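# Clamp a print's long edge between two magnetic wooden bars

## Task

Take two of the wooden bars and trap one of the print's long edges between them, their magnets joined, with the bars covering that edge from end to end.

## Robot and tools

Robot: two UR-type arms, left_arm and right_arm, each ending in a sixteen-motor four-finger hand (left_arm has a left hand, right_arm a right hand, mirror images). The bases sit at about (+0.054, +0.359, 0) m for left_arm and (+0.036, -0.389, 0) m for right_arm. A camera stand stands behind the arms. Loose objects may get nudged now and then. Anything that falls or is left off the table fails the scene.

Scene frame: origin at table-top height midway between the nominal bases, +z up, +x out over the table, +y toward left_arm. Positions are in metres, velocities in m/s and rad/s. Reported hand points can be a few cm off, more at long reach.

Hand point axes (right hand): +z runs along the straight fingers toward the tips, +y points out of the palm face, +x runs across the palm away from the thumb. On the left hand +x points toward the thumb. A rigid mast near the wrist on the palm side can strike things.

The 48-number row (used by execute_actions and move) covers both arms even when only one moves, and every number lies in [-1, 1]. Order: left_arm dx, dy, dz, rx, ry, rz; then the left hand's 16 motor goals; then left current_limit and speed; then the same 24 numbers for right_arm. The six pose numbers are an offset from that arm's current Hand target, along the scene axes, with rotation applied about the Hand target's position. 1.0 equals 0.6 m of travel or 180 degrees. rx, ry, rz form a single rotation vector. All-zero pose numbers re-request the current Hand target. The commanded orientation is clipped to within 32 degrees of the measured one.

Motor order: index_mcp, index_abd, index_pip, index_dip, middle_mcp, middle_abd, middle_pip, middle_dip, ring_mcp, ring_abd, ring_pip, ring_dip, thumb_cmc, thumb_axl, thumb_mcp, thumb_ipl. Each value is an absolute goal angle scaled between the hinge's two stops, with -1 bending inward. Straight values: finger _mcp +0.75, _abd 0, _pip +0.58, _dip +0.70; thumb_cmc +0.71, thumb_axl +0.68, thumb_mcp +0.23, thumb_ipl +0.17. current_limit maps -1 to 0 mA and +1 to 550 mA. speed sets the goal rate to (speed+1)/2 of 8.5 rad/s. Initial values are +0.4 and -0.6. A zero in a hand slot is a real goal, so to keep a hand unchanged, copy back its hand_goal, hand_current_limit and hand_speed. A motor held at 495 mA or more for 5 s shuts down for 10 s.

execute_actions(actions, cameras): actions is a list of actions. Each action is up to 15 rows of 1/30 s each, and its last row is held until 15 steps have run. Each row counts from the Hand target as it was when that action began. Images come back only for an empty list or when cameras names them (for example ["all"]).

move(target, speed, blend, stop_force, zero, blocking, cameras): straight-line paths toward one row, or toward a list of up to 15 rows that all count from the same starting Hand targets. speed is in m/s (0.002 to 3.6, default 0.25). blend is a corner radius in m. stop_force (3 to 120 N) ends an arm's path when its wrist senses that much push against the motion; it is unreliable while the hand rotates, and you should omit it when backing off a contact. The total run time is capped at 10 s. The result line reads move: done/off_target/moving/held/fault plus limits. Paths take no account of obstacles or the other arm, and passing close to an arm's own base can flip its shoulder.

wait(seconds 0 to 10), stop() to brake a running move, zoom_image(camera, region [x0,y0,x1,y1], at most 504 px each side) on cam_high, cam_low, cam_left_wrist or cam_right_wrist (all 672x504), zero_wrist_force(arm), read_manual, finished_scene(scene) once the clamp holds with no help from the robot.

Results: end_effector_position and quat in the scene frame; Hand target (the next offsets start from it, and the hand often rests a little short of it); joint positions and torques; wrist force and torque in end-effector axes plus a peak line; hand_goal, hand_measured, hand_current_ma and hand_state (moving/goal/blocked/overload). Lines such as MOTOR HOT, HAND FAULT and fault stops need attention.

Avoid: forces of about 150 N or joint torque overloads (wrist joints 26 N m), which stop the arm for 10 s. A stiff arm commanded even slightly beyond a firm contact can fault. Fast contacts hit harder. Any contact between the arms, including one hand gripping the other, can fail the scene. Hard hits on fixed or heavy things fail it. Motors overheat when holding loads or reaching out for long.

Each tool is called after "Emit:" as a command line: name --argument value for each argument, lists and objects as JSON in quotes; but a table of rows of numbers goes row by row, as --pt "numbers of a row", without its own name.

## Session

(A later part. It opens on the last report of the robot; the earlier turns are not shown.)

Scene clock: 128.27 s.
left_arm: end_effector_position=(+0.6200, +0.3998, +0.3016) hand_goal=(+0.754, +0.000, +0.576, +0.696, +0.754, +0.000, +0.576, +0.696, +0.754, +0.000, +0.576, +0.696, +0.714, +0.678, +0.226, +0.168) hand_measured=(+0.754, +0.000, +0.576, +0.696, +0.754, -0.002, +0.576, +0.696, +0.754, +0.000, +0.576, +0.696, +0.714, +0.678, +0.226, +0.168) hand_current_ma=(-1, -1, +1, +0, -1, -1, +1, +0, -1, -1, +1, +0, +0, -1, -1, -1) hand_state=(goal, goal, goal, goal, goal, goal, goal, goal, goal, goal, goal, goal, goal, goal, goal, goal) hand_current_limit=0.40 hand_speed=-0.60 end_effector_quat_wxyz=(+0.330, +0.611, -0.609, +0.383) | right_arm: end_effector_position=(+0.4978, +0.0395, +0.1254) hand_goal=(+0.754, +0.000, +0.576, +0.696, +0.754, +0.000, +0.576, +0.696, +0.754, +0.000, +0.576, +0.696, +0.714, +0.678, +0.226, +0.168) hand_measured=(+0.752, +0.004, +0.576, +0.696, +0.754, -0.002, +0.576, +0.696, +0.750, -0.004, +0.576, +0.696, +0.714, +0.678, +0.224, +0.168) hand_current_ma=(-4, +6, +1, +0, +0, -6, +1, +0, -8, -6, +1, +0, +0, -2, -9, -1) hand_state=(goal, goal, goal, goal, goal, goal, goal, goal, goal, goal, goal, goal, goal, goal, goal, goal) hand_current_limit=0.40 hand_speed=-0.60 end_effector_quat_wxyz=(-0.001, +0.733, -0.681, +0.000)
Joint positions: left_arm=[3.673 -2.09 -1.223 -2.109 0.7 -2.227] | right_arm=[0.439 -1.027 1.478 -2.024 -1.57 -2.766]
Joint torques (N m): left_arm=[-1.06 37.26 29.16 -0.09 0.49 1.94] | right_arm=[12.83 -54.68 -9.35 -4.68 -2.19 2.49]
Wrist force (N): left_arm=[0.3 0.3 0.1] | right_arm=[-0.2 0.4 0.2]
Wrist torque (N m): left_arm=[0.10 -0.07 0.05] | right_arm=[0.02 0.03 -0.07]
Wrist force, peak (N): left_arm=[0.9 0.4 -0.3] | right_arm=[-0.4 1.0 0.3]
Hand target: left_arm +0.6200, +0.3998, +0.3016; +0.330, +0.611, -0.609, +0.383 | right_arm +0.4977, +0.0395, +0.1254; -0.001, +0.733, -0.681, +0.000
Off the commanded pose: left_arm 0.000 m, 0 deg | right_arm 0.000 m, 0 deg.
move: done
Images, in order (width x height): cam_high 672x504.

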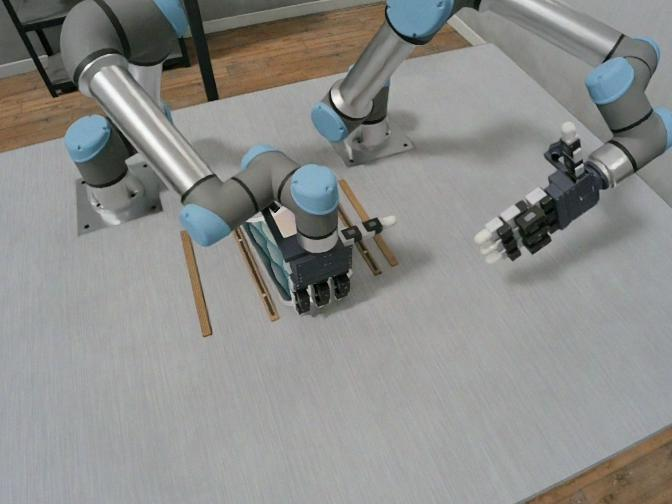

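Emit:
move --target '[0,0,0,0,0,0,0.754,0,0.576,0.696,0.754,0,0.576,0.696,0.754,0,0.576,0.696,0.714,0.678,0.226,0.168,0.4,-0.6,-0.0366,-0.0027,0,0,0,0,0.754,0,0.576,0.696,0.754,0,0.576,0.696,0.754,0,0.576,0.696,0.714,0.678,0.226,0.168,0.4,-0.6]' --cameras '["cam_high"]' --speed 0.05

Emit:
zoom_image --camera "cam_high" --region '[220, 180, 400, 330]'

Emit:
zoom_image --camera "cam_high" --region '[265, 265, 365, 340]'

Scene clock: 132.00 s.
left_arm: end_effector_position=(+0.6200, +0.3998, +0.3016) hand_goal=(+0.754, +0.000, +0.576, +0.696, +0.754, +0.000, +0.576, +0.696, +0.754, +0.000, +0.576, +0.696, +0.714, +0.678, +0.226, +0.168) hand_measured=(+0.754, +0.000, +0.576, +0.696, +0.754, -0.002, +0.576, +0.696, +0.754, +0.000, +0.576, +0.696, +0.714, +0.678, +0.226, +0.168) hand_current_ma=(-1, -1, +1, +0, -1, -1, +1, +0, -1, -1, +1, +0, +0, -1, -1, -1) hand_state=(goal, goal, goal, goal, goal, goal, goal, goal, goal, goal, goal, goal, goal, goal, goal, goal) hand_current_limit=0.40 hand_speed=-0.60 end_effector_quat_wxyz=(+0.330, +0.611, -0.609, +0.383) | right_arm: end_effector_position=(+0.4758, +0.0378, +0.1254) hand_goal=(+0.754, +0.000, +0.576, +0.696, +0.754, +0.000, +0.576, +0.696, +0.754, +0.000, +0.576, +0.696, +0.714, +0.678, +0.226, +0.168) hand_measured=(+0.752, +0.004, +0.576, +0.696, +0.754, -0.002, +0.576, +0.696, +0.752, -0.004, +0.576, +0.696, +0.714, +0.678, +0.224, +0.168) hand_current_ma=(-4, +6, +1, +0, +0, -6, +1, +0, -7, -6, +1, +0, +0, -2, -9, -1) hand_state=(goal, goal, goal, goal, goal, goal, goal, goal, goal, goal, goal, goal, goal, goal, goal, goal) hand_current_limit=0.40 hand_speed=-0.60 end_effector_quat_wxyz=(-0.001, +0.733, -0.681, +0.000)
Joint positions: left_arm=[3.673 -2.09 -1.223 -2.109 0.7 -2.227] | right_arm=[0.451 -1.066 1.542 -2.048 -1.57 -2.754]
Joint torques (N m): left_arm=[-2.19 37.6 27.39 0.14 0.42 1.93] | right_arm=[12.05 -53.55 -11.43 -4.48 -1.85 2.58]
Wrist force (N): left_arm=[0.3 0.6 -0.1] | right_arm=[-0.2 0.4 0.1]
Wrist torque (N m): left_arm=[0.15 -0.08 0.05] | right_arm=[0.06 0.04 -0.08]
Wrist force, peak (N): left_arm=[0.7 0.6 -0.3] | right_arm=[-0.5 0.7 0.4]
Hand target: left_arm +0.6200, +0.3998, +0.3016; +0.330, +0.611, -0.609, +0.383 | right_arm +0.4757, +0.0378, +0.1254; -0.001, +0.733, -0.681, +0.000
Off the commanded pose: left_arm 0.000 m, 0 deg | right_arm 0.000 m, 0 deg.
move: done
Images, in order (width x height): cam_high 672x504.

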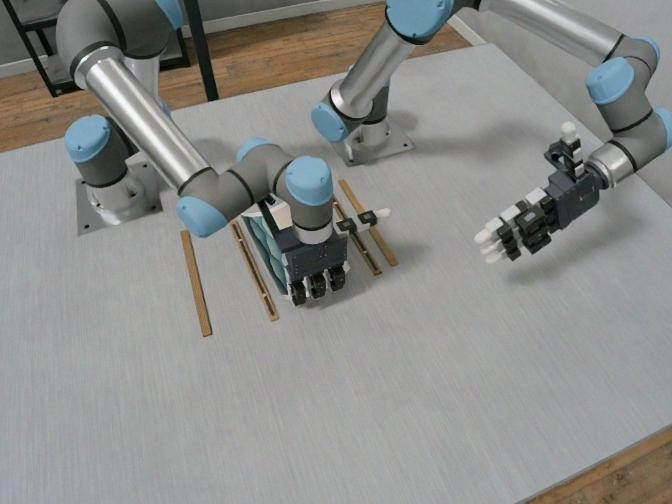

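Scaled by 2.800 from the camera's 672x504 image, which has a finer 960x720 frame.

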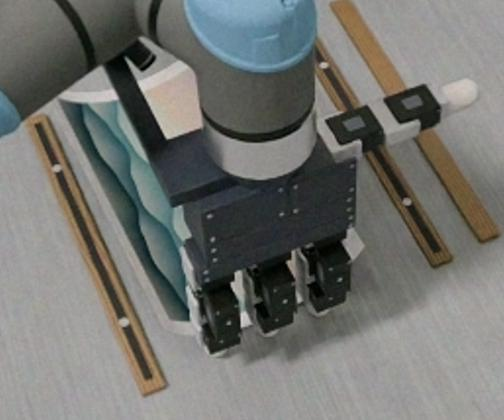

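Scaled by 5.040 from the camera's 672x504 image, which has a finer 960x720 frame.

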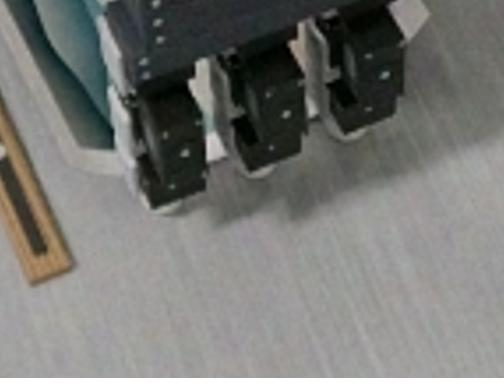

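Emit:
zoom_image --camera "cam_high" --region '[220, 190, 320, 265]'

Scaled by 5.040 from the camera's 672x504 image, which has a finer 960x720 frame.

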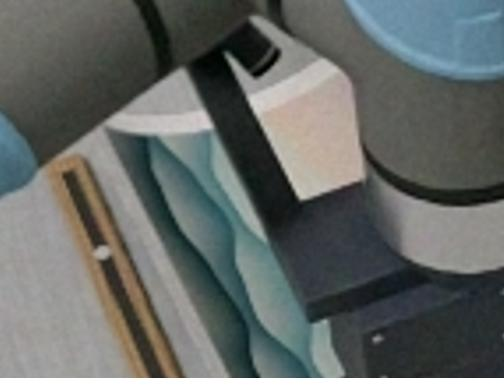

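Emit:
move --pt "0 0 0 0 0 0 0.754 0 0.576 0.696 0.754 0 0.576 0.696 0.754 0 0.576 0.696 0.714 0.678 0.226 0.168 0.4 -0.6 0.0333 0.0025 0 0 0 0 0.754 0 0.576 0.696 0.754 0 0.576 0.696 0.754 0 0.576 0.696 0.714 0.678 0.226 0.168 0.4 -0.6" --pt "0 0 0 0 0 0 0.754 0 0.576 0.696 0.754 0 0.576 0.696 0.754 0 0.576 0.696 0.714 0.678 0.226 0.168 0.4 -0.6 0.0333 0.0025 0.2077 0 0 0 0.754 0 0.576 0.696 0.754 0 0.576 0.696 0.754 0 0.576 0.696 0.714 0.678 0.226 0.168 0.4 -0.6" --pt "0 0 0 0 0 0 0.754 0 0.576 0.696 0.754 0 0.576 0.696 0.754 0 0.576 0.696 0.714 0.678 0.226 0.168 0.4 -0.6 -0.0807 -0.3138 0.2077 0 0 -0.526 0.918 0 0.576 0.696 0.589 0 0.576 0.696 0.918 0 0.576 0.696 0.714 0.678 0.226 0.168 0.4 -0.6" --cameras '["cam_high"]' --speed '[0.08,0.2,0.3]'

Emit:
zoom_image --camera "cam_high" --region '[220, 180, 320, 255]'

Emit:
zoom_image --camera "cam_high" --region '[260, 250, 360, 325]'

Emit:
zoom_image --camera "cam_high" --region '[150, 190, 290, 345]'

Scene clock: 155.10 s.
left_arm: end_effector_position=(+0.6200, +0.3998, +0.3016) hand_goal=(+0.754, +0.000, +0.576, +0.696, +0.754, +0.000, +0.576, +0.696, +0.754, +0.000, +0.576, +0.696, +0.714, +0.678, +0.226, +0.168) hand_measured=(+0.754, +0.000, +0.576, +0.696, +0.754, -0.002, +0.576, +0.696, +0.754, +0.000, +0.576, +0.696, +0.714, +0.678, +0.226, +0.168) hand_current_ma=(-1, -1, +1, +0, -1, -1, +1, +0, -1, -1, +1, +0, +0, -1, -1, -1) hand_state=(goal, goal, goal, goal, goal, goal, goal, goal, goal, goal, goal, goal, goal, goal, goal, goal) hand_current_limit=0.40 hand_speed=-0.60 end_effector_quat_wxyz=(+0.330, +0.611, -0.609, +0.383) | right_arm: end_effector_position=(+0.4273, -0.1504, +0.2501) hand_goal=(+0.918, +0.000, +0.576, +0.696, +0.590, +0.000, +0.576, +0.696, +0.918, +0.000, +0.576, +0.696, +0.714, +0.678, +0.226, +0.168) hand_measured=(+0.910, +0.004, +0.576, +0.696, +0.594, -0.002, +0.576, +0.696, +0.910, -0.004, +0.576, +0.696, +0.714, +0.678, +0.222, +0.168) hand_current_ma=(-25, +6, +1, +0, +9, -6, +1, +0, -24, -6, +1, +0, +0, -2, -9, -1) hand_state=(goal, goal, goal, goal, goal, goal, goal, goal, goal, goal, goal, goal, goal, goal, goal, goal) hand_current_limit=0.40 hand_speed=-0.60 end_effector_quat_wxyz=(+0.000, +0.004, +1.000, +0.000)
Joint positions: left_arm=[3.673 -2.09 -1.223 -2.109 0.7 -2.227] | right_arm=[0.046 -1.819 2.063 -1.816 -1.572 -1.506]
Joint torques (N m): left_arm=[-3.86 35.4 28.71 0.09 0.32 2] | right_arm=[-11.29 -24.59 -11.51 -0.51 -2.7 2.54]
Wrist force (N): left_arm=[0.5 0.3 -0.2] | right_arm=[-0.3 0.1 0.3]
Wrist torque (N m): left_arm=[0.11 -0.11 0.07] | right_arm=[-0.01 0.04 -0.10]
Wrist force, peak (N): left_arm=[0.9 0.4 0.0] | right_arm=[-0.3 0.5 1.4]
Hand target: left_arm +0.6200, +0.3998, +0.3016; +0.330, +0.611, -0.609, +0.383 | right_arm +0.4273, -0.1504, +0.2501; +0.000, +0.004, +1.000, +0.000
Off the commanded pose: left_arm 0.000 m, 0 deg | right_arm 0.000 m, 0 deg.
move: done
Images, in order (width x height): cam_high 672x504.

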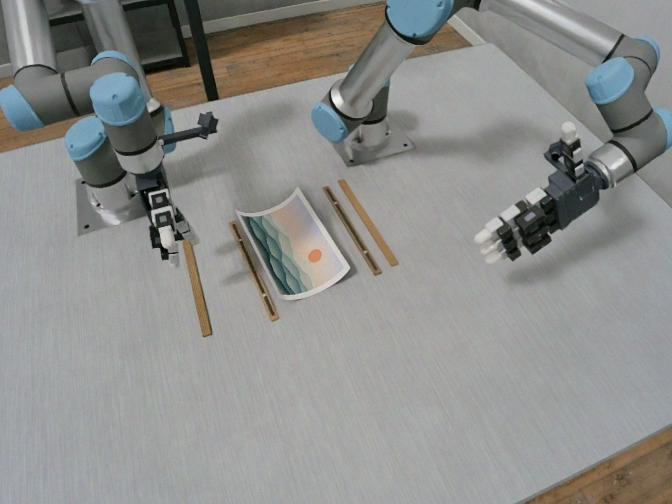

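Scaled by 5.040 from the camera's 672x504 image, which has a finer 960x720 frame.

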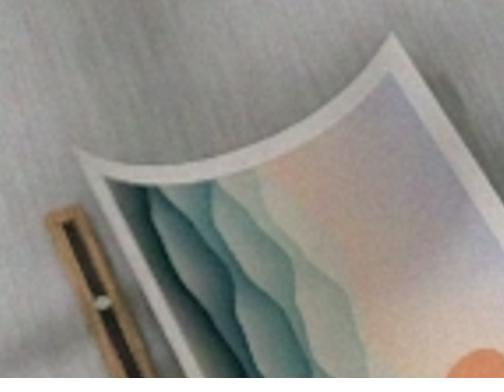

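Scaled by 5.040 from the camera's 672x504 image, which has a finer 960x720 frame.

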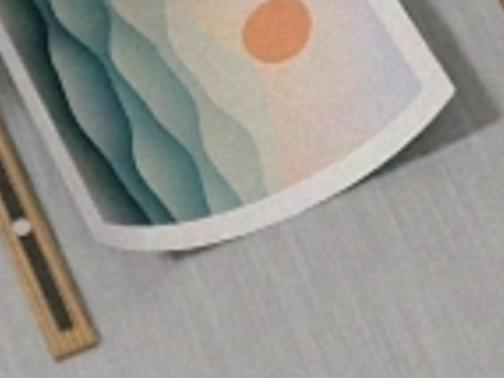

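Scaled by 3.252 from the camera's 672x504 image, which has a finer 960x720 frame.

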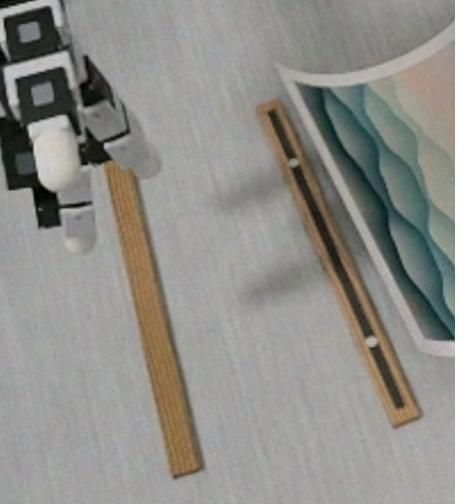

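Emit:
move --target '[0,0,0,0,0,0,0.754,0,0.576,0.696,0.754,0,0.576,0.696,0.754,0,0.576,0.696,0.714,0.678,0.226,0.168,0.4,-0.6,0.003,0,-0.175,0,0,0,0.945,0,0.576,0.696,0.562,0,0.576,0.696,0.945,0,0.576,0.696,0.714,0.678,0.226,0.168,0.4,-0.6]' --cameras '["cam_high"]' --speed 0.15

Emit:
zoom_image --camera "cam_high" --region '[140, 215, 260, 345]'

Emit:
zoom_image --camera "cam_high" --region '[160, 230, 230, 300]'

Scene clock: 158.80 s.
left_arm: end_effector_position=(+0.6200, +0.3998, +0.3016) hand_goal=(+0.754, +0.000, +0.576, +0.696, +0.754, +0.000, +0.576, +0.696, +0.754, +0.000, +0.576, +0.696, +0.714, +0.678, +0.226, +0.168) hand_measured=(+0.754, +0.000, +0.576, +0.696, +0.754, -0.002, +0.576, +0.696, +0.754, +0.000, +0.576, +0.696, +0.714, +0.678, +0.226, +0.168) hand_current_ma=(-1, -1, +1, +0, -1, -1, +1, +0, -1, -1, +1, +0, +0, -1, -1, -1) hand_state=(goal, goal, goal, goal, goal, goal, goal, goal, goal, goal, goal, goal, goal, goal, goal, goal) hand_current_limit=0.40 hand_speed=-0.60 end_effector_quat_wxyz=(+0.330, +0.611, -0.609, +0.383) | right_arm: end_effector_position=(+0.4291, -0.1505, +0.1451) hand_goal=(+0.946, +0.000, +0.576, +0.696, +0.562, +0.000, +0.576, +0.696, +0.946, +0.000, +0.576, +0.696, +0.714, +0.678, +0.226, +0.168) hand_measured=(+0.936, +0.004, +0.576, +0.696, +0.566, -0.002, +0.576, +0.696, +0.936, -0.004, +0.576, +0.696, +0.714, +0.678, +0.222, +0.168) hand_current_ma=(-28, +6, +1, +0, +11, -6, +1, +0, -27, -6, +1, +0, +0, -2, -9, -1) hand_state=(goal, goal, goal, goal, goal, goal, goal, goal, goal, goal, goal, goal, goal, goal, goal, goal) hand_current_limit=0.40 hand_speed=-0.60 end_effector_quat_wxyz=(+0.000, +0.004, +1.000, -0.001) end_effector_velocity=(+0.001, +0.000, +0.000) end_effector_angular_velocity=(+0.000, -0.003, -0.001)
Joint positions: left_arm=[3.673 -2.09 -1.223 -2.109 0.7 -2.227] | right_arm=[0.045 -1.698 2.261 -2.135 -1.572 -1.507]
Joint velocities: left_arm=[within noise] | right_arm=[0 0.001 0.001 -0.005 0 0.001]
Joint torques (N m): left_arm=[-5.33 36.77 28.44 0.11 0.54 1.68] | right_arm=[12.6 0.68 -8.32 -4.74 2.73 2.43]
Wrist force (N): left_arm=[0.3 0.3 0.2] | right_arm=[-0.4 0.6 0.1]
Wrist torque (N m): left_arm=[0.08 -0.07 0.05] | right_arm=[0.07 0.06 -0.06]
Wrist force, peak (N): left_arm=[0.6 0.6 -0.1] | right_arm=[-0.2 0.2 0.8]
Hand target: left_arm +0.6200, +0.3998, +0.3016; +0.330, +0.611, -0.609, +0.383 | right_arm +0.4291, -0.1504, +0.1451; +0.000, +0.004, +1.000, +0.000
Off the commanded pose: left_arm 0.000 m, 0 deg | right_arm 0.000 m, 0 deg.
move: done
Images, in order (width x height): cam_high 672x504.

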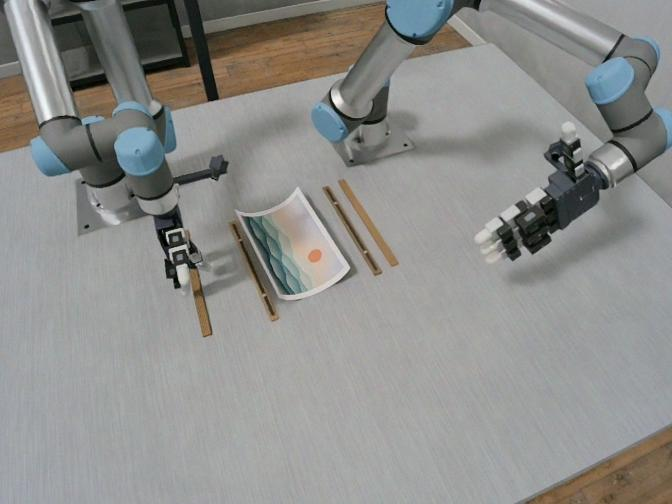

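Scaled by 3.877 from the camera's 672x504 image, which has a finer 960x720 frame.

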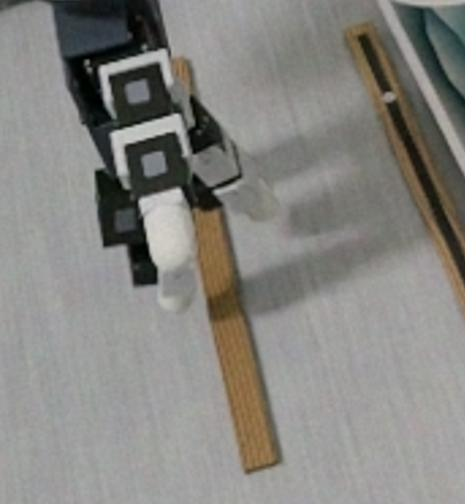

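Scaled by 7.200 from the camera's 672x504 image, which has a finer 960x720 frame.

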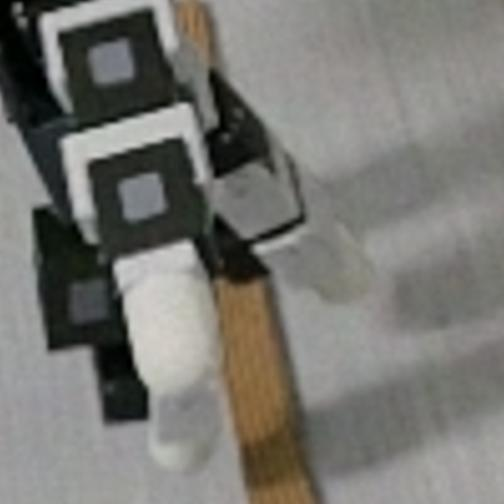

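Emit:
move --pt "0 0 0 0 0 0 0.754 0 0.576 0.696 0.754 0 0.576 0.696 0.754 0 0.576 0.696 0.714 0.678 0.226 0.168 0.4 -0.6 -0.0183 -0.005 0 0 0 0 0.945 0 0.576 0.696 0.562 0 0.576 0.696 0.945 0 0.576 0.696 0.714 0.678 0.226 0.168 0.4 -0.6" --pt "0 0 0 0 0 0 0.754 0 0.576 0.696 0.754 0 0.576 0.696 0.754 0 0.576 0.696 0.714 0.678 0.226 0.168 0.4 -0.6 -0.0183 -0.005 -0.038 0 0 0 0.945 0 0.576 0.696 0.562 0 0.576 0.696 0.945 0 0.576 0.696 0.714 0.678 0.226 0.168 0.4 -0.6" --cameras '["cam_high"]' --speed 0.05

Emit:
zoom_image --camera "cam_high" --region '[160, 220, 240, 300]'

Emit:
execute_actions --actions '[]' --cameras '["cam_right_wrist"]'

Scene clock: 162.23 s.
left_arm: end_effector_position=(+0.6200, +0.3998, +0.3016) hand_goal=(+0.754, +0.000, +0.576, +0.696, +0.754, +0.000, +0.576, +0.696, +0.754, +0.000, +0.576, +0.696, +0.714, +0.678, +0.226, +0.168) hand_measured=(+0.754, +0.000, +0.576, +0.696, +0.754, -0.002, +0.576, +0.696, +0.754, +0.000, +0.576, +0.696, +0.714, +0.678, +0.226, +0.168) hand_current_ma=(-1, -1, +1, +0, -1, -1, +1, +0, -1, -1, +1, +0, +0, -1, -1, -1) hand_state=(goal, goal, goal, goal, goal, goal, goal, goal, goal, goal, goal, goal, goal, goal, goal, goal) hand_current_limit=0.40 hand_speed=-0.60 end_effector_quat_wxyz=(+0.330, +0.611, -0.609, +0.383) | right_arm: end_effector_position=(+0.4181, -0.1535, +0.1223) hand_goal=(+0.946, +0.000, +0.576, +0.696, +0.562, +0.000, +0.576, +0.696, +0.946, +0.000, +0.576, +0.696, +0.714, +0.678, +0.226, +0.168) hand_measured=(+0.936, +0.004, +0.576, +0.696, +0.566, -0.002, +0.576, +0.696, +0.936, -0.004, +0.576, +0.696, +0.714, +0.678, +0.222, +0.168) hand_current_ma=(-28, +6, +1, +0, +11, -6, +1, +0, -27, -6, +1, +0, +0, -2, -9, -1) hand_state=(goal, goal, goal, goal, goal, goal, goal, goal, goal, goal, goal, goal, goal, goal, goal, goal) hand_current_limit=0.40 hand_speed=-0.60 end_effector_quat_wxyz=(+0.000, +0.004, +1.000, +0.000)
Joint positions: left_arm=[3.673 -2.09 -1.223 -2.109 0.7 -2.227] | right_arm=[0.039 -1.689 2.324 -2.207 -1.572 -1.513]
Joint torques (N m): left_arm=[-4.66 36.56 28.51 -0.08 0.42 2.03] | right_arm=[0.86 -1.78 -8.39 -4.58 -0.61 0.25]
Wrist force (N): left_arm=[0.5 0.3 -0.2] | right_arm=[-0.3 0.3 0.3]
Wrist torque (N m): left_arm=[0.11 -0.10 0.07] | right_arm=[0.02 0.06 0.04]
Wrist force, peak (N): left_arm=[0.9 0.4 -0.3] | right_arm=[-0.5 0.3 0.3]
Hand target: left_arm +0.6200, +0.3998, +0.3016; +0.330, +0.611, -0.609, +0.383 | right_arm +0.4181, -0.1534, +0.1223; +0.000, +0.004, +1.000, +0.000
Off the commanded pose: left_arm 0.000 m, 0 deg | right_arm 0.000 m, 0 deg.
move: done
Images, in order (width x height): cam_high 672x504.

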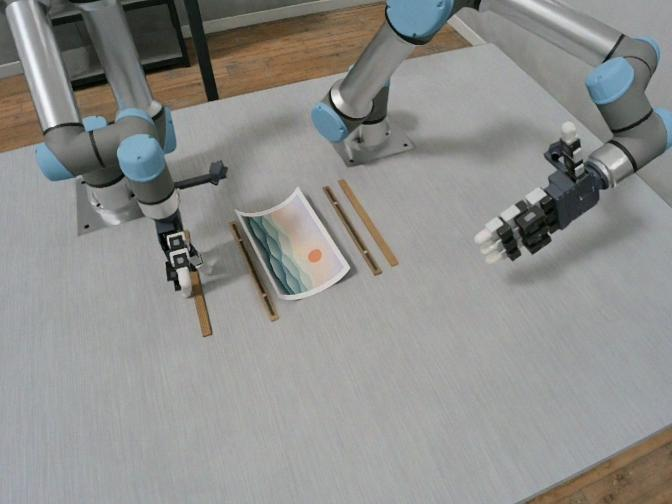

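Scaled by 6.300 from the camera's 672x504 image, which has a finer 960x720 frame.

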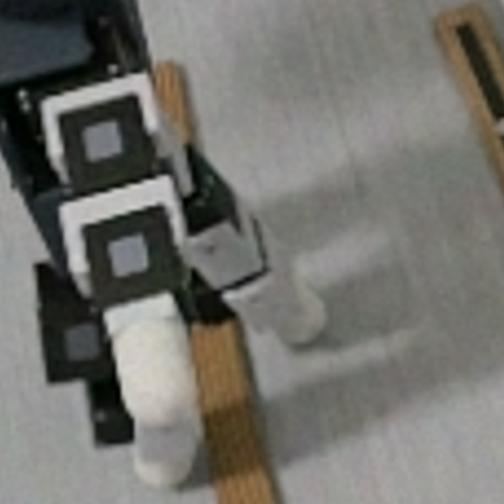

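Scene clock: 162.23 s.
left_arm: end_effector_position=(+0.6200, +0.3998, +0.3016) hand_goal=(+0.754, +0.000, +0.576, +0.696, +0.754, +0.000, +0.576, +0.696, +0.754, +0.000, +0.576, +0.696, +0.714, +0.678, +0.226, +0.168) hand_measured=(+0.754, +0.000, +0.576, +0.696, +0.754, -0.002, +0.576, +0.696, +0.754, +0.000, +0.576, +0.696, +0.714, +0.678, +0.226, +0.168) hand_current_ma=(-1, -1, +1, +0, -1, -1, +1, +0, -1, -1, +1, +0, +0, -1, -1, -1) hand_state=(goal, goal, goal, goal, goal, goal, goal, goal, goal, goal, goal, goal, goal, goal, goal, goal) hand_current_limit=0.40 hand_speed=-0.60 end_effector_quat_wxyz=(+0.330, +0.611, -0.609, +0.383) | right_arm: end_effector_position=(+0.4181, -0.1535, +0.1223) hand_goal=(+0.946, +0.000, +0.576, +0.696, +0.562, +0.000, +0.576, +0.696, +0.946, +0.000, +0.576, +0.696, +0.714, +0.678, +0.226, +0.168) hand_measured=(+0.936, +0.004, +0.576, +0.696, +0.566, -0.002, +0.576, +0.696, +0.936, -0.004, +0.576, +0.696, +0.714, +0.678, +0.222, +0.168) hand_current_ma=(-28, +6, +1, +0, +11, -6, +1, +0, -27, -6, +1, +0, +0, -2, -9, -1) hand_state=(goal, goal, goal, goal, goal, goal, goal, goal, goal, goal, goal, goal, goal, goal, goal, goal) hand_current_limit=0.40 hand_speed=-0.60 end_effector_quat_wxyz=(+0.000, +0.004, +1.000, +0.000)
Joint positions: left_arm=[3.673 -2.09 -1.223 -2.109 0.7 -2.227] | right_arm=[0.039 -1.689 2.324 -2.207 -1.572 -1.513]
Joint velocities: within noise
Joint torques (N m): left_arm=[-4.66 36.56 28.51 -0.08 0.42 2.03] | right_arm=[0.86 -1.78 -8.39 -4.58 -0.61 0.25]
Wrist force (N): left_arm=[0.5 0.3 -0.2] | right_arm=[-0.3 0.3 0.3]
Wrist torque (N m): left_arm=[0.11 -0.10 0.07] | right_arm=[0.02 0.06 0.04]
Wrist force, peak (N): left_arm=[0.5 0.3 -0.2] | right_arm=[-0.3 0.3 0.3]
Hand target: left_arm +0.6200, +0.3998, +0.3016; +0.330, +0.611, -0.609, +0.383 | right_arm +0.4181, -0.1534, +0.1223; +0.000, +0.004, +1.000, +0.000
Off the commanded pose: left_arm 0.000 m, 0 deg | right_arm 0.000 m, 0 deg.
Images, in order (width x height): cam_right_wrist 672x504.

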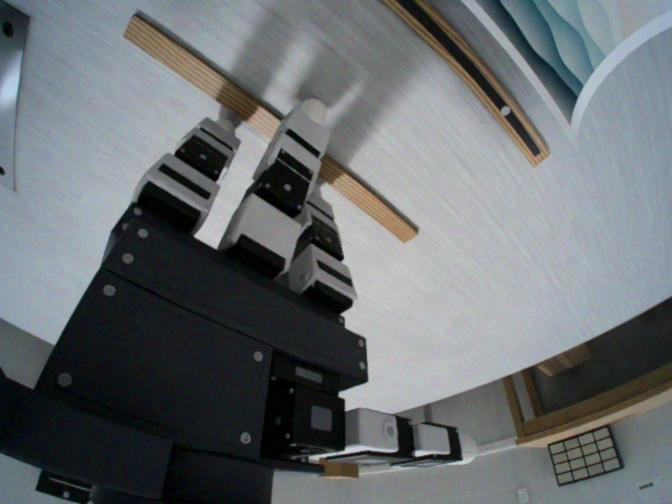

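Emit:
move --target '[0,0,0,0,0,0,0.754,0,0.576,0.696,0.754,0,0.576,0.696,0.754,0,0.576,0.696,0.714,0.678,0.226,0.168,0.4,-0.6,0,0,0,0,0,0,0.794,0,0.576,0.696,0.740,0,0.576,0.696,0.794,0,0.576,0.696,0.714,0.678,0.226,0.168,0.4,-0.9]' --cameras '["cam_high","cam_right_wrist"]' --speed 0.05

Emit:
zoom_image --camera "cam_high" --region '[160, 220, 240, 300]'

Emit:
zoom_image --camera "cam_right_wrist" --region '[100, 0, 436, 252]'

Scene clock: 163.83 s.
left_arm: end_effector_position=(+0.6200, +0.3998, +0.3016) hand_goal=(+0.754, +0.000, +0.576, +0.696, +0.754, +0.000, +0.576, +0.696, +0.754, +0.000, +0.576, +0.696, +0.714, +0.678, +0.226, +0.168) hand_measured=(+0.754, +0.000, +0.576, +0.696, +0.754, -0.002, +0.576, +0.696, +0.754, +0.000, +0.576, +0.696, +0.714, +0.678, +0.226, +0.168) hand_current_ma=(-1, -1, +1, +0, -1, -1, +1, +0, -1, -1, +1, +0, +0, -1, -1, -1) hand_state=(goal, goal, goal, goal, goal, goal, goal, goal, goal, goal, goal, goal, goal, goal, goal, goal) hand_current_limit=0.40 hand_speed=-0.60 end_effector_quat_wxyz=(+0.330, +0.611, -0.609, +0.383) | right_arm: end_effector_position=(+0.4181, -0.1534, +0.1223) hand_goal=(+0.794, +0.000, +0.576, +0.696, +0.740, +0.000, +0.576, +0.696, +0.794, +0.000, +0.576, +0.696, +0.714, +0.678, +0.226, +0.168) hand_measured=(+0.846, +0.004, +0.588, +0.700, +0.652, -0.002, +0.550, +0.684, +0.844, -0.004, +0.590, +0.702, +0.714, +0.678, +0.222, +0.168) hand_current_ma=(+203, +6, +37, +12, -376, -5, -85, -36, +195, -6, +39, +14, +0, -2, -9, -1) hand_state=(blocked, goal, goal, goal, blocked, goal, blocked, goal, blocked, goal, goal, goal, goal, goal, goal, goal) hand_current_limit=0.40 hand_speed=-0.90 end_effector_quat_wxyz=(+0.000, +0.004, +1.000, +0.000)
Joint positions: left_arm=[3.673 -2.09 -1.223 -2.109 0.7 -2.227] | right_arm=[0.039 -1.688 2.324 -2.207 -1.572 -1.513]
Joint torques (N m): left_arm=[-4.69 35.33 27.57 0.3 0.66 1.85] | right_arm=[10.27 -0.02 -8.04 -4.07 -0.33 2.08]
Wrist force (N): left_arm=[0.9 0.0 -0.2] | right_arm=[-0.2 0.1 -3.2]
Wrist torque (N m): left_arm=[0.08 -0.16 0.11] | right_arm=[0.37 0.13 0.04]
Wrist force, peak (N): left_arm=[0.8 0.5 -0.1] | right_arm=[-0.3 -0.1 -3.3]
Hand target: left_arm +0.6200, +0.3998, +0.3016; +0.330, +0.611, -0.609, +0.383 | right_arm +0.4181, -0.1534, +0.1223; +0.000, +0.004, +1.000, +0.000
Off the commanded pose: left_arm 0.000 m, 0 deg | right_arm 0.000 m, 0 deg.
move: done
Images, in order (width x height): cam_high 672x504, cam_right_wrist 672x504.

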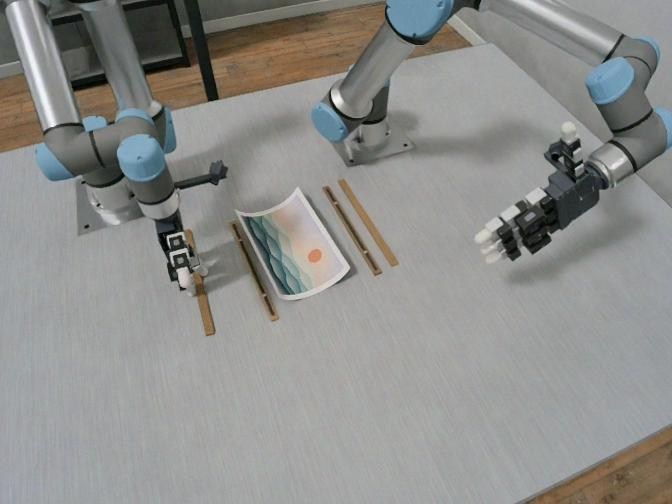

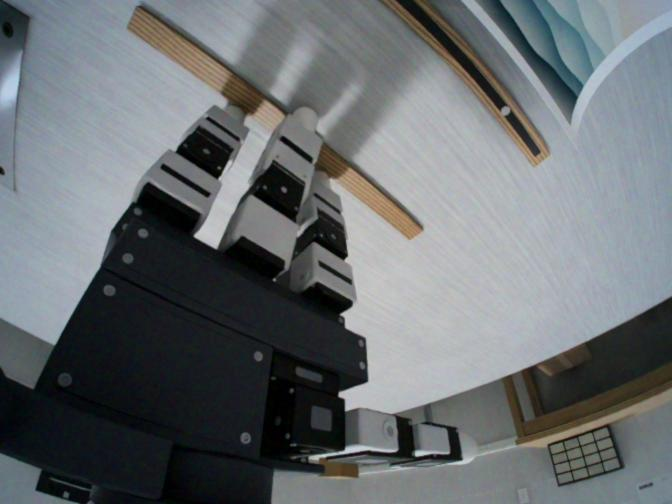

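Scaled by 6.300 from the camera's 672x504 image, which has a finer 960x720 frame.

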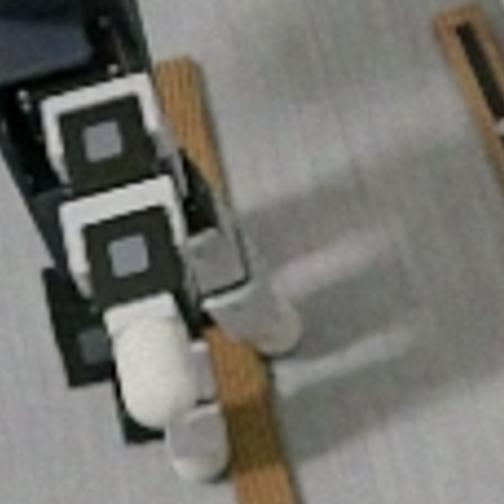

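Scaled by 1.500 from the camera's 672x504 image, which has a finer 960x720 frame.

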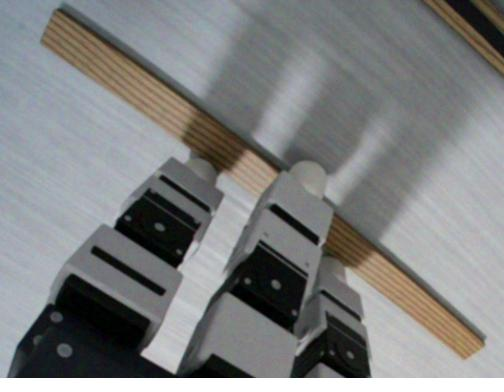

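Emit:
move --target '[0,0,0,0,0,0,0.754,0,0.576,0.696,0.754,0,0.576,0.696,0.754,0,0.576,0.696,0.714,0.678,0.226,0.168,0.4,-0.6,0,0,0.05,0,0,0,0.794,0,0.576,0.696,0.740,0,0.576,0.696,0.794,0,0.576,0.696,0.714,0.678,0.226,0.168,0.4,-0.9]' --cameras '["cam_high","cam_right_wrist"]' --speed 0.04

Emit:
zoom_image --camera "cam_high" --region '[150, 210, 270, 340]'

Emit:
zoom_image --camera "cam_right_wrist" --region '[100, 0, 436, 252]'

Scene clock: 165.90 s.
left_arm: end_effector_position=(+0.6200, +0.3998, +0.3016) hand_goal=(+0.754, +0.000, +0.576, +0.696, +0.754, +0.000, +0.576, +0.696, +0.754, +0.000, +0.576, +0.696, +0.714, +0.678, +0.226, +0.168) hand_measured=(+0.754, +0.000, +0.576, +0.696, +0.754, -0.002, +0.576, +0.696, +0.754, +0.000, +0.576, +0.696, +0.714, +0.678, +0.226, +0.168) hand_current_ma=(-1, -1, +1, +0, -1, -1, +1, +0, -1, -1, +1, +0, +0, -1, -1, -1) hand_state=(goal, goal, goal, goal, goal, goal, goal, goal, goal, goal, goal, goal, goal, goal, goal, goal) hand_current_limit=0.40 hand_speed=-0.60 end_effector_quat_wxyz=(+0.330, +0.611, -0.609, +0.383) | right_arm: end_effector_position=(+0.4181, -0.1534, +0.1522) hand_goal=(+0.794, +0.000, +0.576, +0.696, +0.740, +0.000, +0.576, +0.696, +0.794, +0.000, +0.576, +0.696, +0.714, +0.678, +0.226, +0.168) hand_measured=(+0.794, +0.004, +0.578, +0.698, +0.736, -0.002, +0.572, +0.694, +0.794, -0.002, +0.578, +0.700, +0.714, +0.678, +0.222, +0.168) hand_current_ma=(+2, +6, +5, +6, -12, -3, -8, -7, +2, -4, +6, +7, +0, -2, -9, -1) hand_state=(goal, goal, goal, goal, goal, goal, goal, goal, goal, goal, goal, goal, goal, goal, goal, goal) hand_current_limit=0.40 hand_speed=-0.90 end_effector_quat_wxyz=(+0.000, +0.004, +1.000, +0.000)
Joint positions: left_arm=[3.673 -2.09 -1.223 -2.109 0.7 -2.227] | right_arm=[0.039 -1.74 2.275 -2.106 -1.572 -1.513]
Joint torques (N m): left_arm=[-5.89 37.24 28.51 0.32 0.71 2.08] | right_arm=[2.72 -26.03 -33.08 -0.36 1.91 0.37]
Wrist force (N): left_arm=[0.5 0.2 -0.4] | right_arm=[-0.1 0.1 0.2]
Wrist torque (N m): left_arm=[0.12 -0.11 0.07] | right_arm=[0.01 0.04 0.03]
Wrist force, peak (N): left_arm=[0.8 0.3 -0.2] | right_arm=[-0.4 0.0 -3.5]
Hand target: left_arm +0.6200, +0.3998, +0.3016; +0.330, +0.611, -0.609, +0.383 | right_arm +0.4181, -0.1534, +0.1523; +0.000, +0.004, +1.000, +0.000
Off the commanded pose: left_arm 0.000 m, 0 deg | right_arm 0.000 m, 0 deg.
move: done
Images, in order (width x height): cam_high 672x504, cam_right_wrist 672x504.

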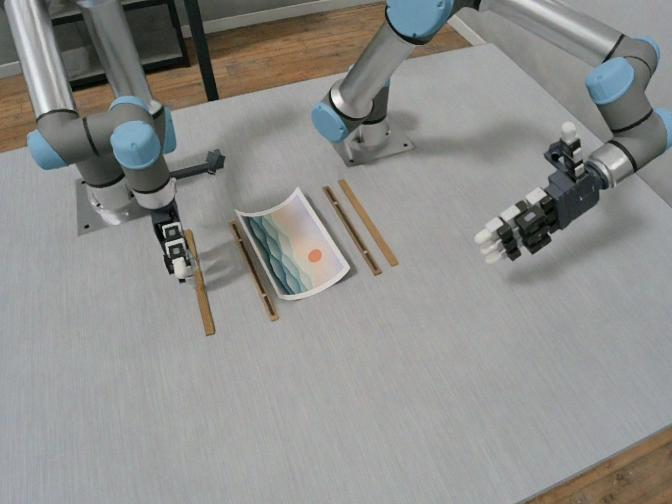

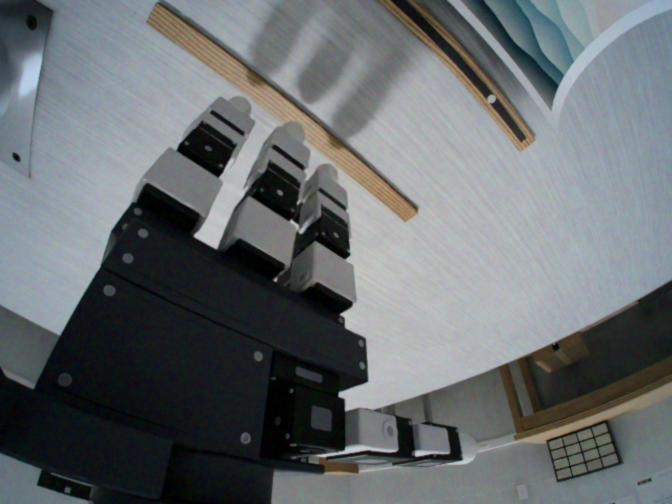

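Scaled by 3.877 from the camera's 672x504 image, which has a finer 960x720 frame.

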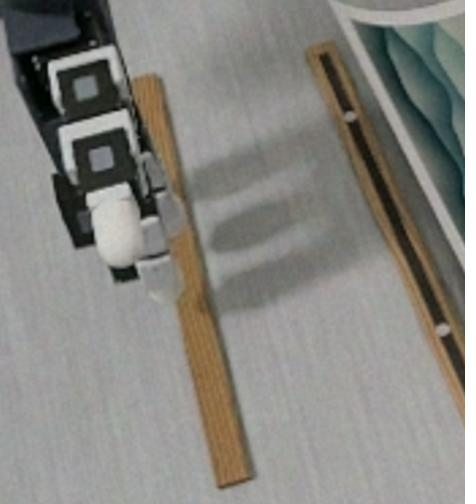

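Scaled by 1.500 from the camera's 672x504 image, which has a finer 960x720 frame.

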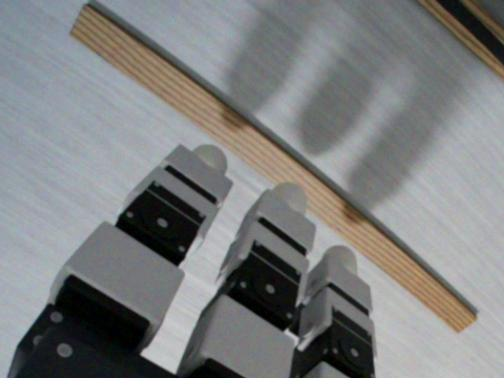

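Emit:
move --pt "0 0 0 0 0 0 0.754 0 0.576 0.696 0.754 0 0.576 0.696 0.754 0 0.576 0.696 0.714 0.678 0.226 0.168 0.4 -0.6 0.005 0.0033 0 0 0 0 0.890 0 0.576 0.696 0.616 0 0.576 0.696 0.890 0 0.576 0.696 0.714 0.678 0.226 0.168 0.4 -0.6" --pt "0 0 0 0 0 0 0.754 0 0.576 0.696 0.754 0 0.576 0.696 0.754 0 0.576 0.696 0.714 0.678 0.226 0.168 0.4 -0.6 0.005 0.0033 -0.0405 0 0 0 0.890 0 0.576 0.696 0.616 0 0.576 0.696 0.890 0 0.576 0.696 0.714 0.678 0.226 0.168 0.4 -0.6" --cameras '["cam_right_wrist"]' --speed 0.06

Emit:
zoom_image --camera "cam_right_wrist" --region '[150, 30, 402, 219]'

Scene clock: 176.83 s.
left_arm: end_effector_position=(+0.6200, +0.3998, +0.3016) hand_goal=(+0.754, +0.000, +0.576, +0.696, +0.754, +0.000, +0.576, +0.696, +0.754, +0.000, +0.576, +0.696, +0.714, +0.678, +0.226, +0.168) hand_measured=(+0.754, +0.000, +0.576, +0.696, +0.754, -0.002, +0.576, +0.696, +0.754, +0.000, +0.576, +0.696, +0.714, +0.678, +0.226, +0.168) hand_current_ma=(-1, -1, +1, +0, -1, -1, +1, +0, -1, -1, +1, +0, +0, -1, -1, -1) hand_state=(goal, goal, goal, goal, goal, goal, goal, goal, goal, goal, goal, goal, goal, goal, goal, goal) hand_current_limit=0.40 hand_speed=-0.60 end_effector_quat_wxyz=(+0.330, +0.611, -0.609, +0.383) | right_arm: end_effector_position=(+0.4211, -0.1515, +0.1280) hand_goal=(+0.890, +0.000, +0.576, +0.696, +0.616, +0.000, +0.576, +0.696, +0.890, +0.000, +0.576, +0.696, +0.714, +0.678, +0.226, +0.168) hand_measured=(+0.882, +0.004, +0.578, +0.698, +0.620, -0.002, +0.574, +0.694, +0.882, -0.002, +0.578, +0.698, +0.714, +0.678, +0.222, +0.168) hand_current_ma=(-23, +6, +4, +6, +7, -3, -6, -7, -22, -4, +4, +7, +0, -2, -9, -1) hand_state=(goal, goal, goal, goal, goal, goal, goal, goal, goal, goal, goal, goal, goal, goal, goal, goal) hand_current_limit=0.40 hand_speed=-0.60 end_effector_quat_wxyz=(+0.000, +0.004, +1.000, -0.001)
Joint positions: left_arm=[3.673 -2.09 -1.223 -2.109 0.7 -2.227] | right_arm=[0.044 -1.689 2.306 -2.189 -1.572 -1.508]
Joint torques (N m): left_arm=[-7.85 36.26 29.27 0.26 0.37 2.11] | right_arm=[11.93 -0.55 -7.94 -4.66 0.37 2.49]
Wrist force (N): left_arm=[0.5 0.2 0.0] | right_arm=[-0.4 0.3 0.1]
Wrist torque (N m): left_arm=[0.08 -0.10 0.07] | right_arm=[0.05 0.07 -0.10]
Wrist force, peak (N): left_arm=[0.9 0.4 -0.1] | right_arm=[-0.4 0.4 -0.5]
Hand target: left_arm +0.6200, +0.3998, +0.3016; +0.330, +0.611, -0.609, +0.383 | right_arm +0.4211, -0.1515, +0.1280; +0.000, +0.004, +1.000, +0.000
Off the commanded pose: left_arm 0.000 m, 0 deg | right_arm 0.000 m, 0 deg.
move: done
Images, in order (width x height): cam_right_wrist 672x504.

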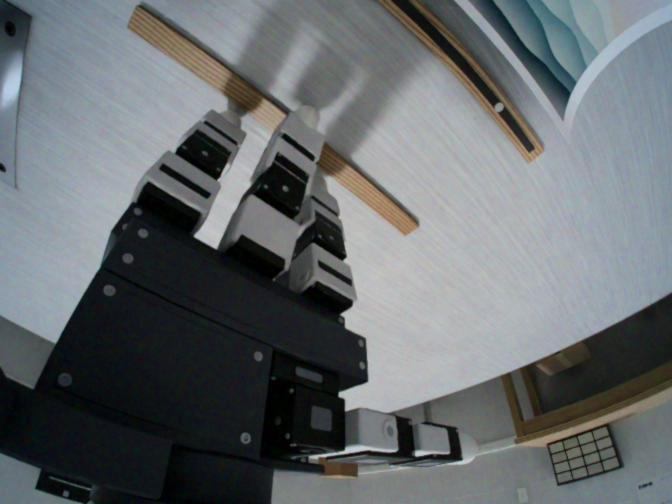

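Scaled by 2.000 from the camera's 672x504 image, which has a finer 960x720 frame.

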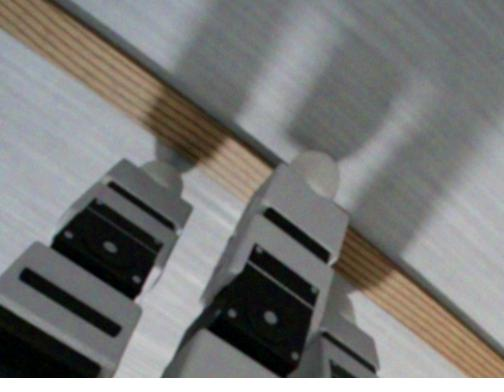

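Emit:
move --target '[0,0,0,0,0,0,0.754,0,0.576,0.696,0.754,0,0.576,0.696,0.754,0,0.576,0.696,0.714,0.678,0.226,0.168,0.4,-0.6,0,0,-0.0165,0,0,0,0.890,0,0.576,0.696,0.616,0,0.576,0.696,0.890,0,0.576,0.696,0.714,0.678,0.226,0.168,0.4,-0.6]' --speed 0.006 --stop_force 3

Scene clock: 179.70 s.
left_arm: end_effector_position=(+0.6200, +0.3998, +0.3016) hand_goal=(+0.754, +0.000, +0.576, +0.696, +0.754, +0.000, +0.576, +0.696, +0.754, +0.000, +0.576, +0.696, +0.714, +0.678, +0.226, +0.168) hand_measured=(+0.754, +0.000, +0.576, +0.696, +0.754, -0.002, +0.576, +0.696, +0.754, +0.000, +0.576, +0.696, +0.714, +0.678, +0.226, +0.168) hand_current_ma=(-1, -1, +1, +0, -1, -1, +1, +0, -1, -1, +1, +0, +0, -1, -1, -1) hand_state=(goal, goal, goal, goal, goal, goal, goal, goal, goal, goal, goal, goal, goal, goal, goal, goal) hand_current_limit=0.40 hand_speed=-0.60 end_effector_quat_wxyz=(+0.330, +0.611, -0.609, +0.383) | right_arm: end_effector_position=(+0.4211, -0.1515, +0.1209) hand_goal=(+0.890, +0.000, +0.576, +0.696, +0.616, +0.000, +0.576, +0.696, +0.890, +0.000, +0.576, +0.696, +0.714, +0.678, +0.226, +0.168) hand_measured=(+0.882, +0.002, +0.578, +0.698, +0.620, -0.002, +0.574, +0.694, +0.884, -0.002, +0.578, +0.698, +0.714, +0.678, +0.222, +0.168) hand_current_ma=(-20, +5, +4, +4, +7, -3, -6, -7, -20, -4, +4, +5, +0, -2, -9, -1) hand_state=(goal, goal, goal, goal, goal, goal, goal, goal, goal, goal, goal, goal, goal, goal, goal, goal) hand_current_limit=0.40 hand_speed=-0.60 end_effector_quat_wxyz=(+0.000, +0.004, +1.000, +0.000)
Joint positions: left_arm=[3.673 -2.09 -1.223 -2.109 0.7 -2.227] | right_arm=[0.044 -1.676 2.317 -2.213 -1.572 -1.508]
Joint torques (N m): left_arm=[-6.46 36.77 28.05 0.31 0.4 1.9] | right_arm=[10.89 -25.46 -30.64 -0.58 2.02 2.24]
Wrist force (N): left_arm=[0.5 0.4 -0.1] | right_arm=[0.0 1.0 -4.0]
Wrist torque (N m): left_arm=[0.12 -0.09 0.06] | right_arm=[0.39 0.10 -0.05]
Wrist force, peak (N): left_arm=[0.9 0.2 -0.2] | right_arm=[-0.6 2.0 -9.9]
Hand target: left_arm +0.6200, +0.3998, +0.3016; +0.330, +0.611, -0.609, +0.383 | right_arm +0.4211, -0.1515, +0.1209; +0.000, +0.004, +1.000, +0.000 (not the last commanded pose)
Off the commanded pose: left_arm 0.000 m, 0 deg | right_arm 0.003 m, 0 deg.
move: contact (right_arm)

Emit:
move --pt "0 0 0 0 0 0 0.754 0 0.576 0.696 0.754 0 0.576 0.696 0.754 0 0.576 0.696 0.714 0.678 0.226 0.168 0.4 -0.6 0 0 0.0008 0 0 0 0.890 0 0.576 0.696 0.616 0 0.576 0.696 0.890 0 0.576 0.696 0.714 0.678 0.226 0.168 0.4 -0.9" --pt "0 0 0 0 0 0 0.754 0 0.576 0.696 0.754 0 0.576 0.696 0.754 0 0.576 0.696 0.714 0.678 0.226 0.168 0.4 -0.6 0 0 0.0008 0 0 0 0.794 0 0.576 0.696 0.740 0 0.576 0.696 0.794 0 0.576 0.696 0.714 0.678 0.226 0.168 0.4 -0.9" --cameras '["cam_right_wrist"]' --speed 0.02

Emit:
zoom_image --camera "cam_right_wrist" --region '[150, 30, 402, 219]'

Scene clock: 181.77 s.
left_arm: end_effector_position=(+0.6200, +0.3998, +0.3016) hand_goal=(+0.754, +0.000, +0.576, +0.696, +0.754, +0.000, +0.576, +0.696, +0.754, +0.000, +0.576, +0.696, +0.714, +0.678, +0.226, +0.168) hand_measured=(+0.754, +0.000, +0.576, +0.696, +0.754, -0.002, +0.576, +0.696, +0.754, +0.000, +0.576, +0.696, +0.714, +0.678, +0.226, +0.168) hand_current_ma=(-1, -1, +1, +0, -1, -1, +1, +0, -1, -1, +1, +0, +0, -1, -1, -1) hand_state=(goal, goal, goal, goal, goal, goal, goal, goal, goal, goal, goal, goal, goal, goal, goal, goal) hand_current_limit=0.40 hand_speed=-0.60 end_effector_quat_wxyz=(+0.330, +0.611, -0.609, +0.383) | right_arm: end_effector_position=(+0.4212, -0.1515, +0.1214) hand_goal=(+0.794, +0.000, +0.576, +0.696, +0.740, +0.000, +0.576, +0.696, +0.794, +0.000, +0.576, +0.696, +0.714, +0.678, +0.226, +0.168) hand_measured=(+0.854, +0.002, +0.592, +0.704, +0.656, -0.002, +0.552, +0.684, +0.852, -0.002, +0.592, +0.704, +0.714, +0.678, +0.222, +0.168) hand_current_ma=(+245, +5, +48, +20, -358, -3, -80, -33, +232, -4, +50, +21, +0, -2, -9, -1) hand_state=(blocked, goal, goal, goal, blocked, goal, blocked, goal, blocked, goal, goal, goal, goal, goal, goal, goal) hand_current_limit=0.40 hand_speed=-0.90 end_effector_quat_wxyz=(+0.000, +0.004, +1.000, +0.000)
Joint positions: left_arm=[3.673 -2.09 -1.223 -2.109 0.7 -2.227] | right_arm=[0.044 -1.677 2.317 -2.211 -1.572 -1.508]
Joint torques (N m): left_arm=[-7 37.6 27.03 0.24 0.43 1.94] | right_arm=[6.82 -25.69 -28.56 -0.56 1.15 2.38]
Wrist force (N): left_arm=[0.5 0.2 -0.3] | right_arm=[0.0 -0.4 -3.2]
Wrist torque (N m): left_arm=[0.11 -0.10 0.07] | right_arm=[0.40 0.12 -0.08]
Wrist force, peak (N): left_arm=[0.9 0.3 -0.2] | right_arm=[-0.2 1.0 -4.0]
Hand target: left_arm +0.6200, +0.3998, +0.3016; +0.330, +0.611, -0.609, +0.383 | right_arm +0.4211, -0.1515, +0.1214; +0.000, +0.004, +1.000, +0.000
Off the commanded pose: left_arm 0.000 m, 0 deg | right_arm 0.000 m, 0 deg.
move: done
Images, in order (width x height): cam_right_wrist 672x504.

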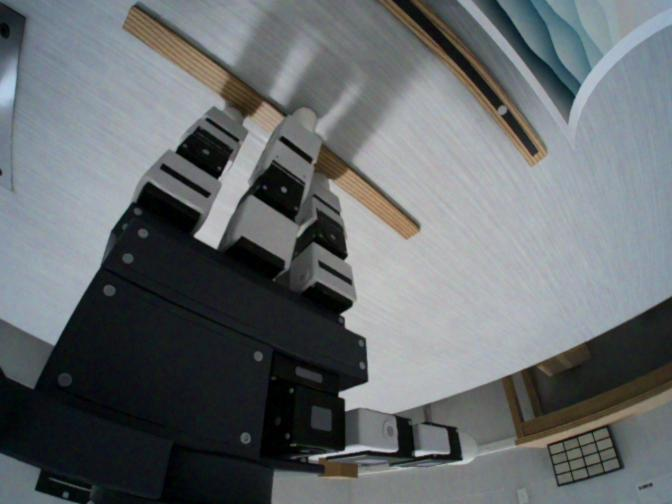

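Scaled by 2.000 from the camera's 672x504 image, which has a finer 960x720 frame.

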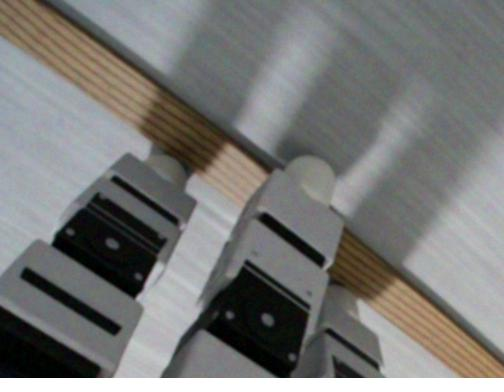

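Emit:
move --target '[0,0,0,0,0,0,0.754,0,0.576,0.696,0.754,0,0.576,0.696,0.754,0,0.576,0.696,0.714,0.678,0.226,0.168,0.4,-0.6,0,0,0.008,0,0,0,0.794,0,0.576,0.696,0.740,0,0.576,0.696,0.794,0,0.576,0.696,0.714,0.678,0.226,0.168,0.4,-0.9]' --cameras '["cam_right_wrist"]' --speed 0.01

Emit:
zoom_image --camera "cam_right_wrist" --region '[100, 0, 436, 252]'

Scene clock: 183.27 s.
left_arm: end_effector_position=(+0.6200, +0.3998, +0.3016) hand_goal=(+0.754, +0.000, +0.576, +0.696, +0.754, +0.000, +0.576, +0.696, +0.754, +0.000, +0.576, +0.696, +0.714, +0.678, +0.226, +0.168) hand_measured=(+0.754, +0.000, +0.576, +0.696, +0.754, -0.002, +0.576, +0.696, +0.754, +0.000, +0.576, +0.696, +0.714, +0.678, +0.226, +0.168) hand_current_ma=(-1, -1, +1, +0, -1, -1, +1, +0, -1, -1, +1, +0, +0, -1, -1, -1) hand_state=(goal, goal, goal, goal, goal, goal, goal, goal, goal, goal, goal, goal, goal, goal, goal, goal) hand_current_limit=0.40 hand_speed=-0.60 end_effector_quat_wxyz=(+0.330, +0.611, -0.609, +0.383) | right_arm: end_effector_position=(+0.4211, -0.1515, +0.1261) hand_goal=(+0.794, +0.000, +0.576, +0.696, +0.740, +0.000, +0.576, +0.696, +0.794, +0.000, +0.576, +0.696, +0.714, +0.678, +0.226, +0.168) hand_measured=(+0.826, +0.002, +0.592, +0.704, +0.678, -0.002, +0.548, +0.682, +0.824, -0.002, +0.592, +0.704, +0.714, +0.678, +0.222, +0.168) hand_current_ma=(+118, +5, +48, +20, -254, -3, -92, -40, +106, -4, +50, +21, +0, -2, -9, -1) hand_state=(blocked, goal, goal, goal, blocked, goal, blocked, goal, blocked, goal, goal, goal, goal, goal, goal, goal) hand_current_limit=0.40 hand_speed=-0.90 end_effector_quat_wxyz=(+0.000, +0.004, +1.000, +0.000)
Joint positions: left_arm=[3.673 -2.09 -1.223 -2.109 0.7 -2.227] | right_arm=[0.044 -1.686 2.309 -2.195 -1.572 -1.508]
Joint torques (N m): left_arm=[-6.99 36.77 27.97 0.22 0.5 2.14] | right_arm=[4.8 -26.83 -29.97 -0.31 0.79 2.58]
Wrist force (N): left_arm=[0.4 0.3 -0.3] | right_arm=[-0.2 0.1 -2.1]
Wrist torque (N m): left_arm=[0.13 -0.10 0.06] | right_arm=[0.23 0.10 -0.08]
Wrist force, peak (N): left_arm=[0.8 0.4 -0.2] | right_arm=[-0.1 -0.4 -3.2]
Hand target: left_arm +0.6200, +0.3998, +0.3016; +0.330, +0.611, -0.609, +0.383 | right_arm +0.4211, -0.1515, +0.1262; +0.000, +0.004, +1.000, +0.000
Off the commanded pose: left_arm 0.000 m, 0 deg | right_arm 0.000 m, 0 deg.
move: done
Images, in order (width x height): cam_right_wrist 672x504.

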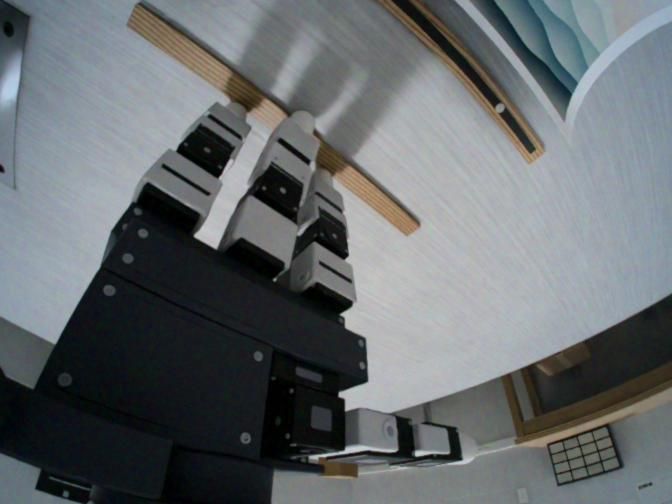

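Scaled by 1.500 from the camera's 672x504 image, which has a finer 960x720 frame.

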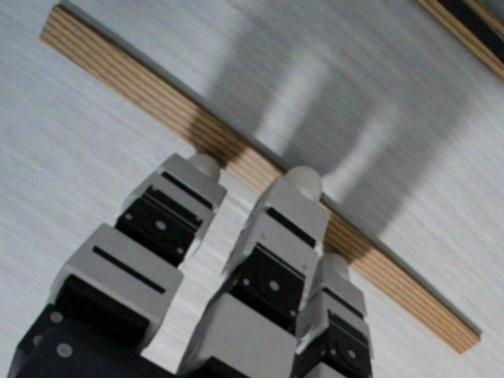

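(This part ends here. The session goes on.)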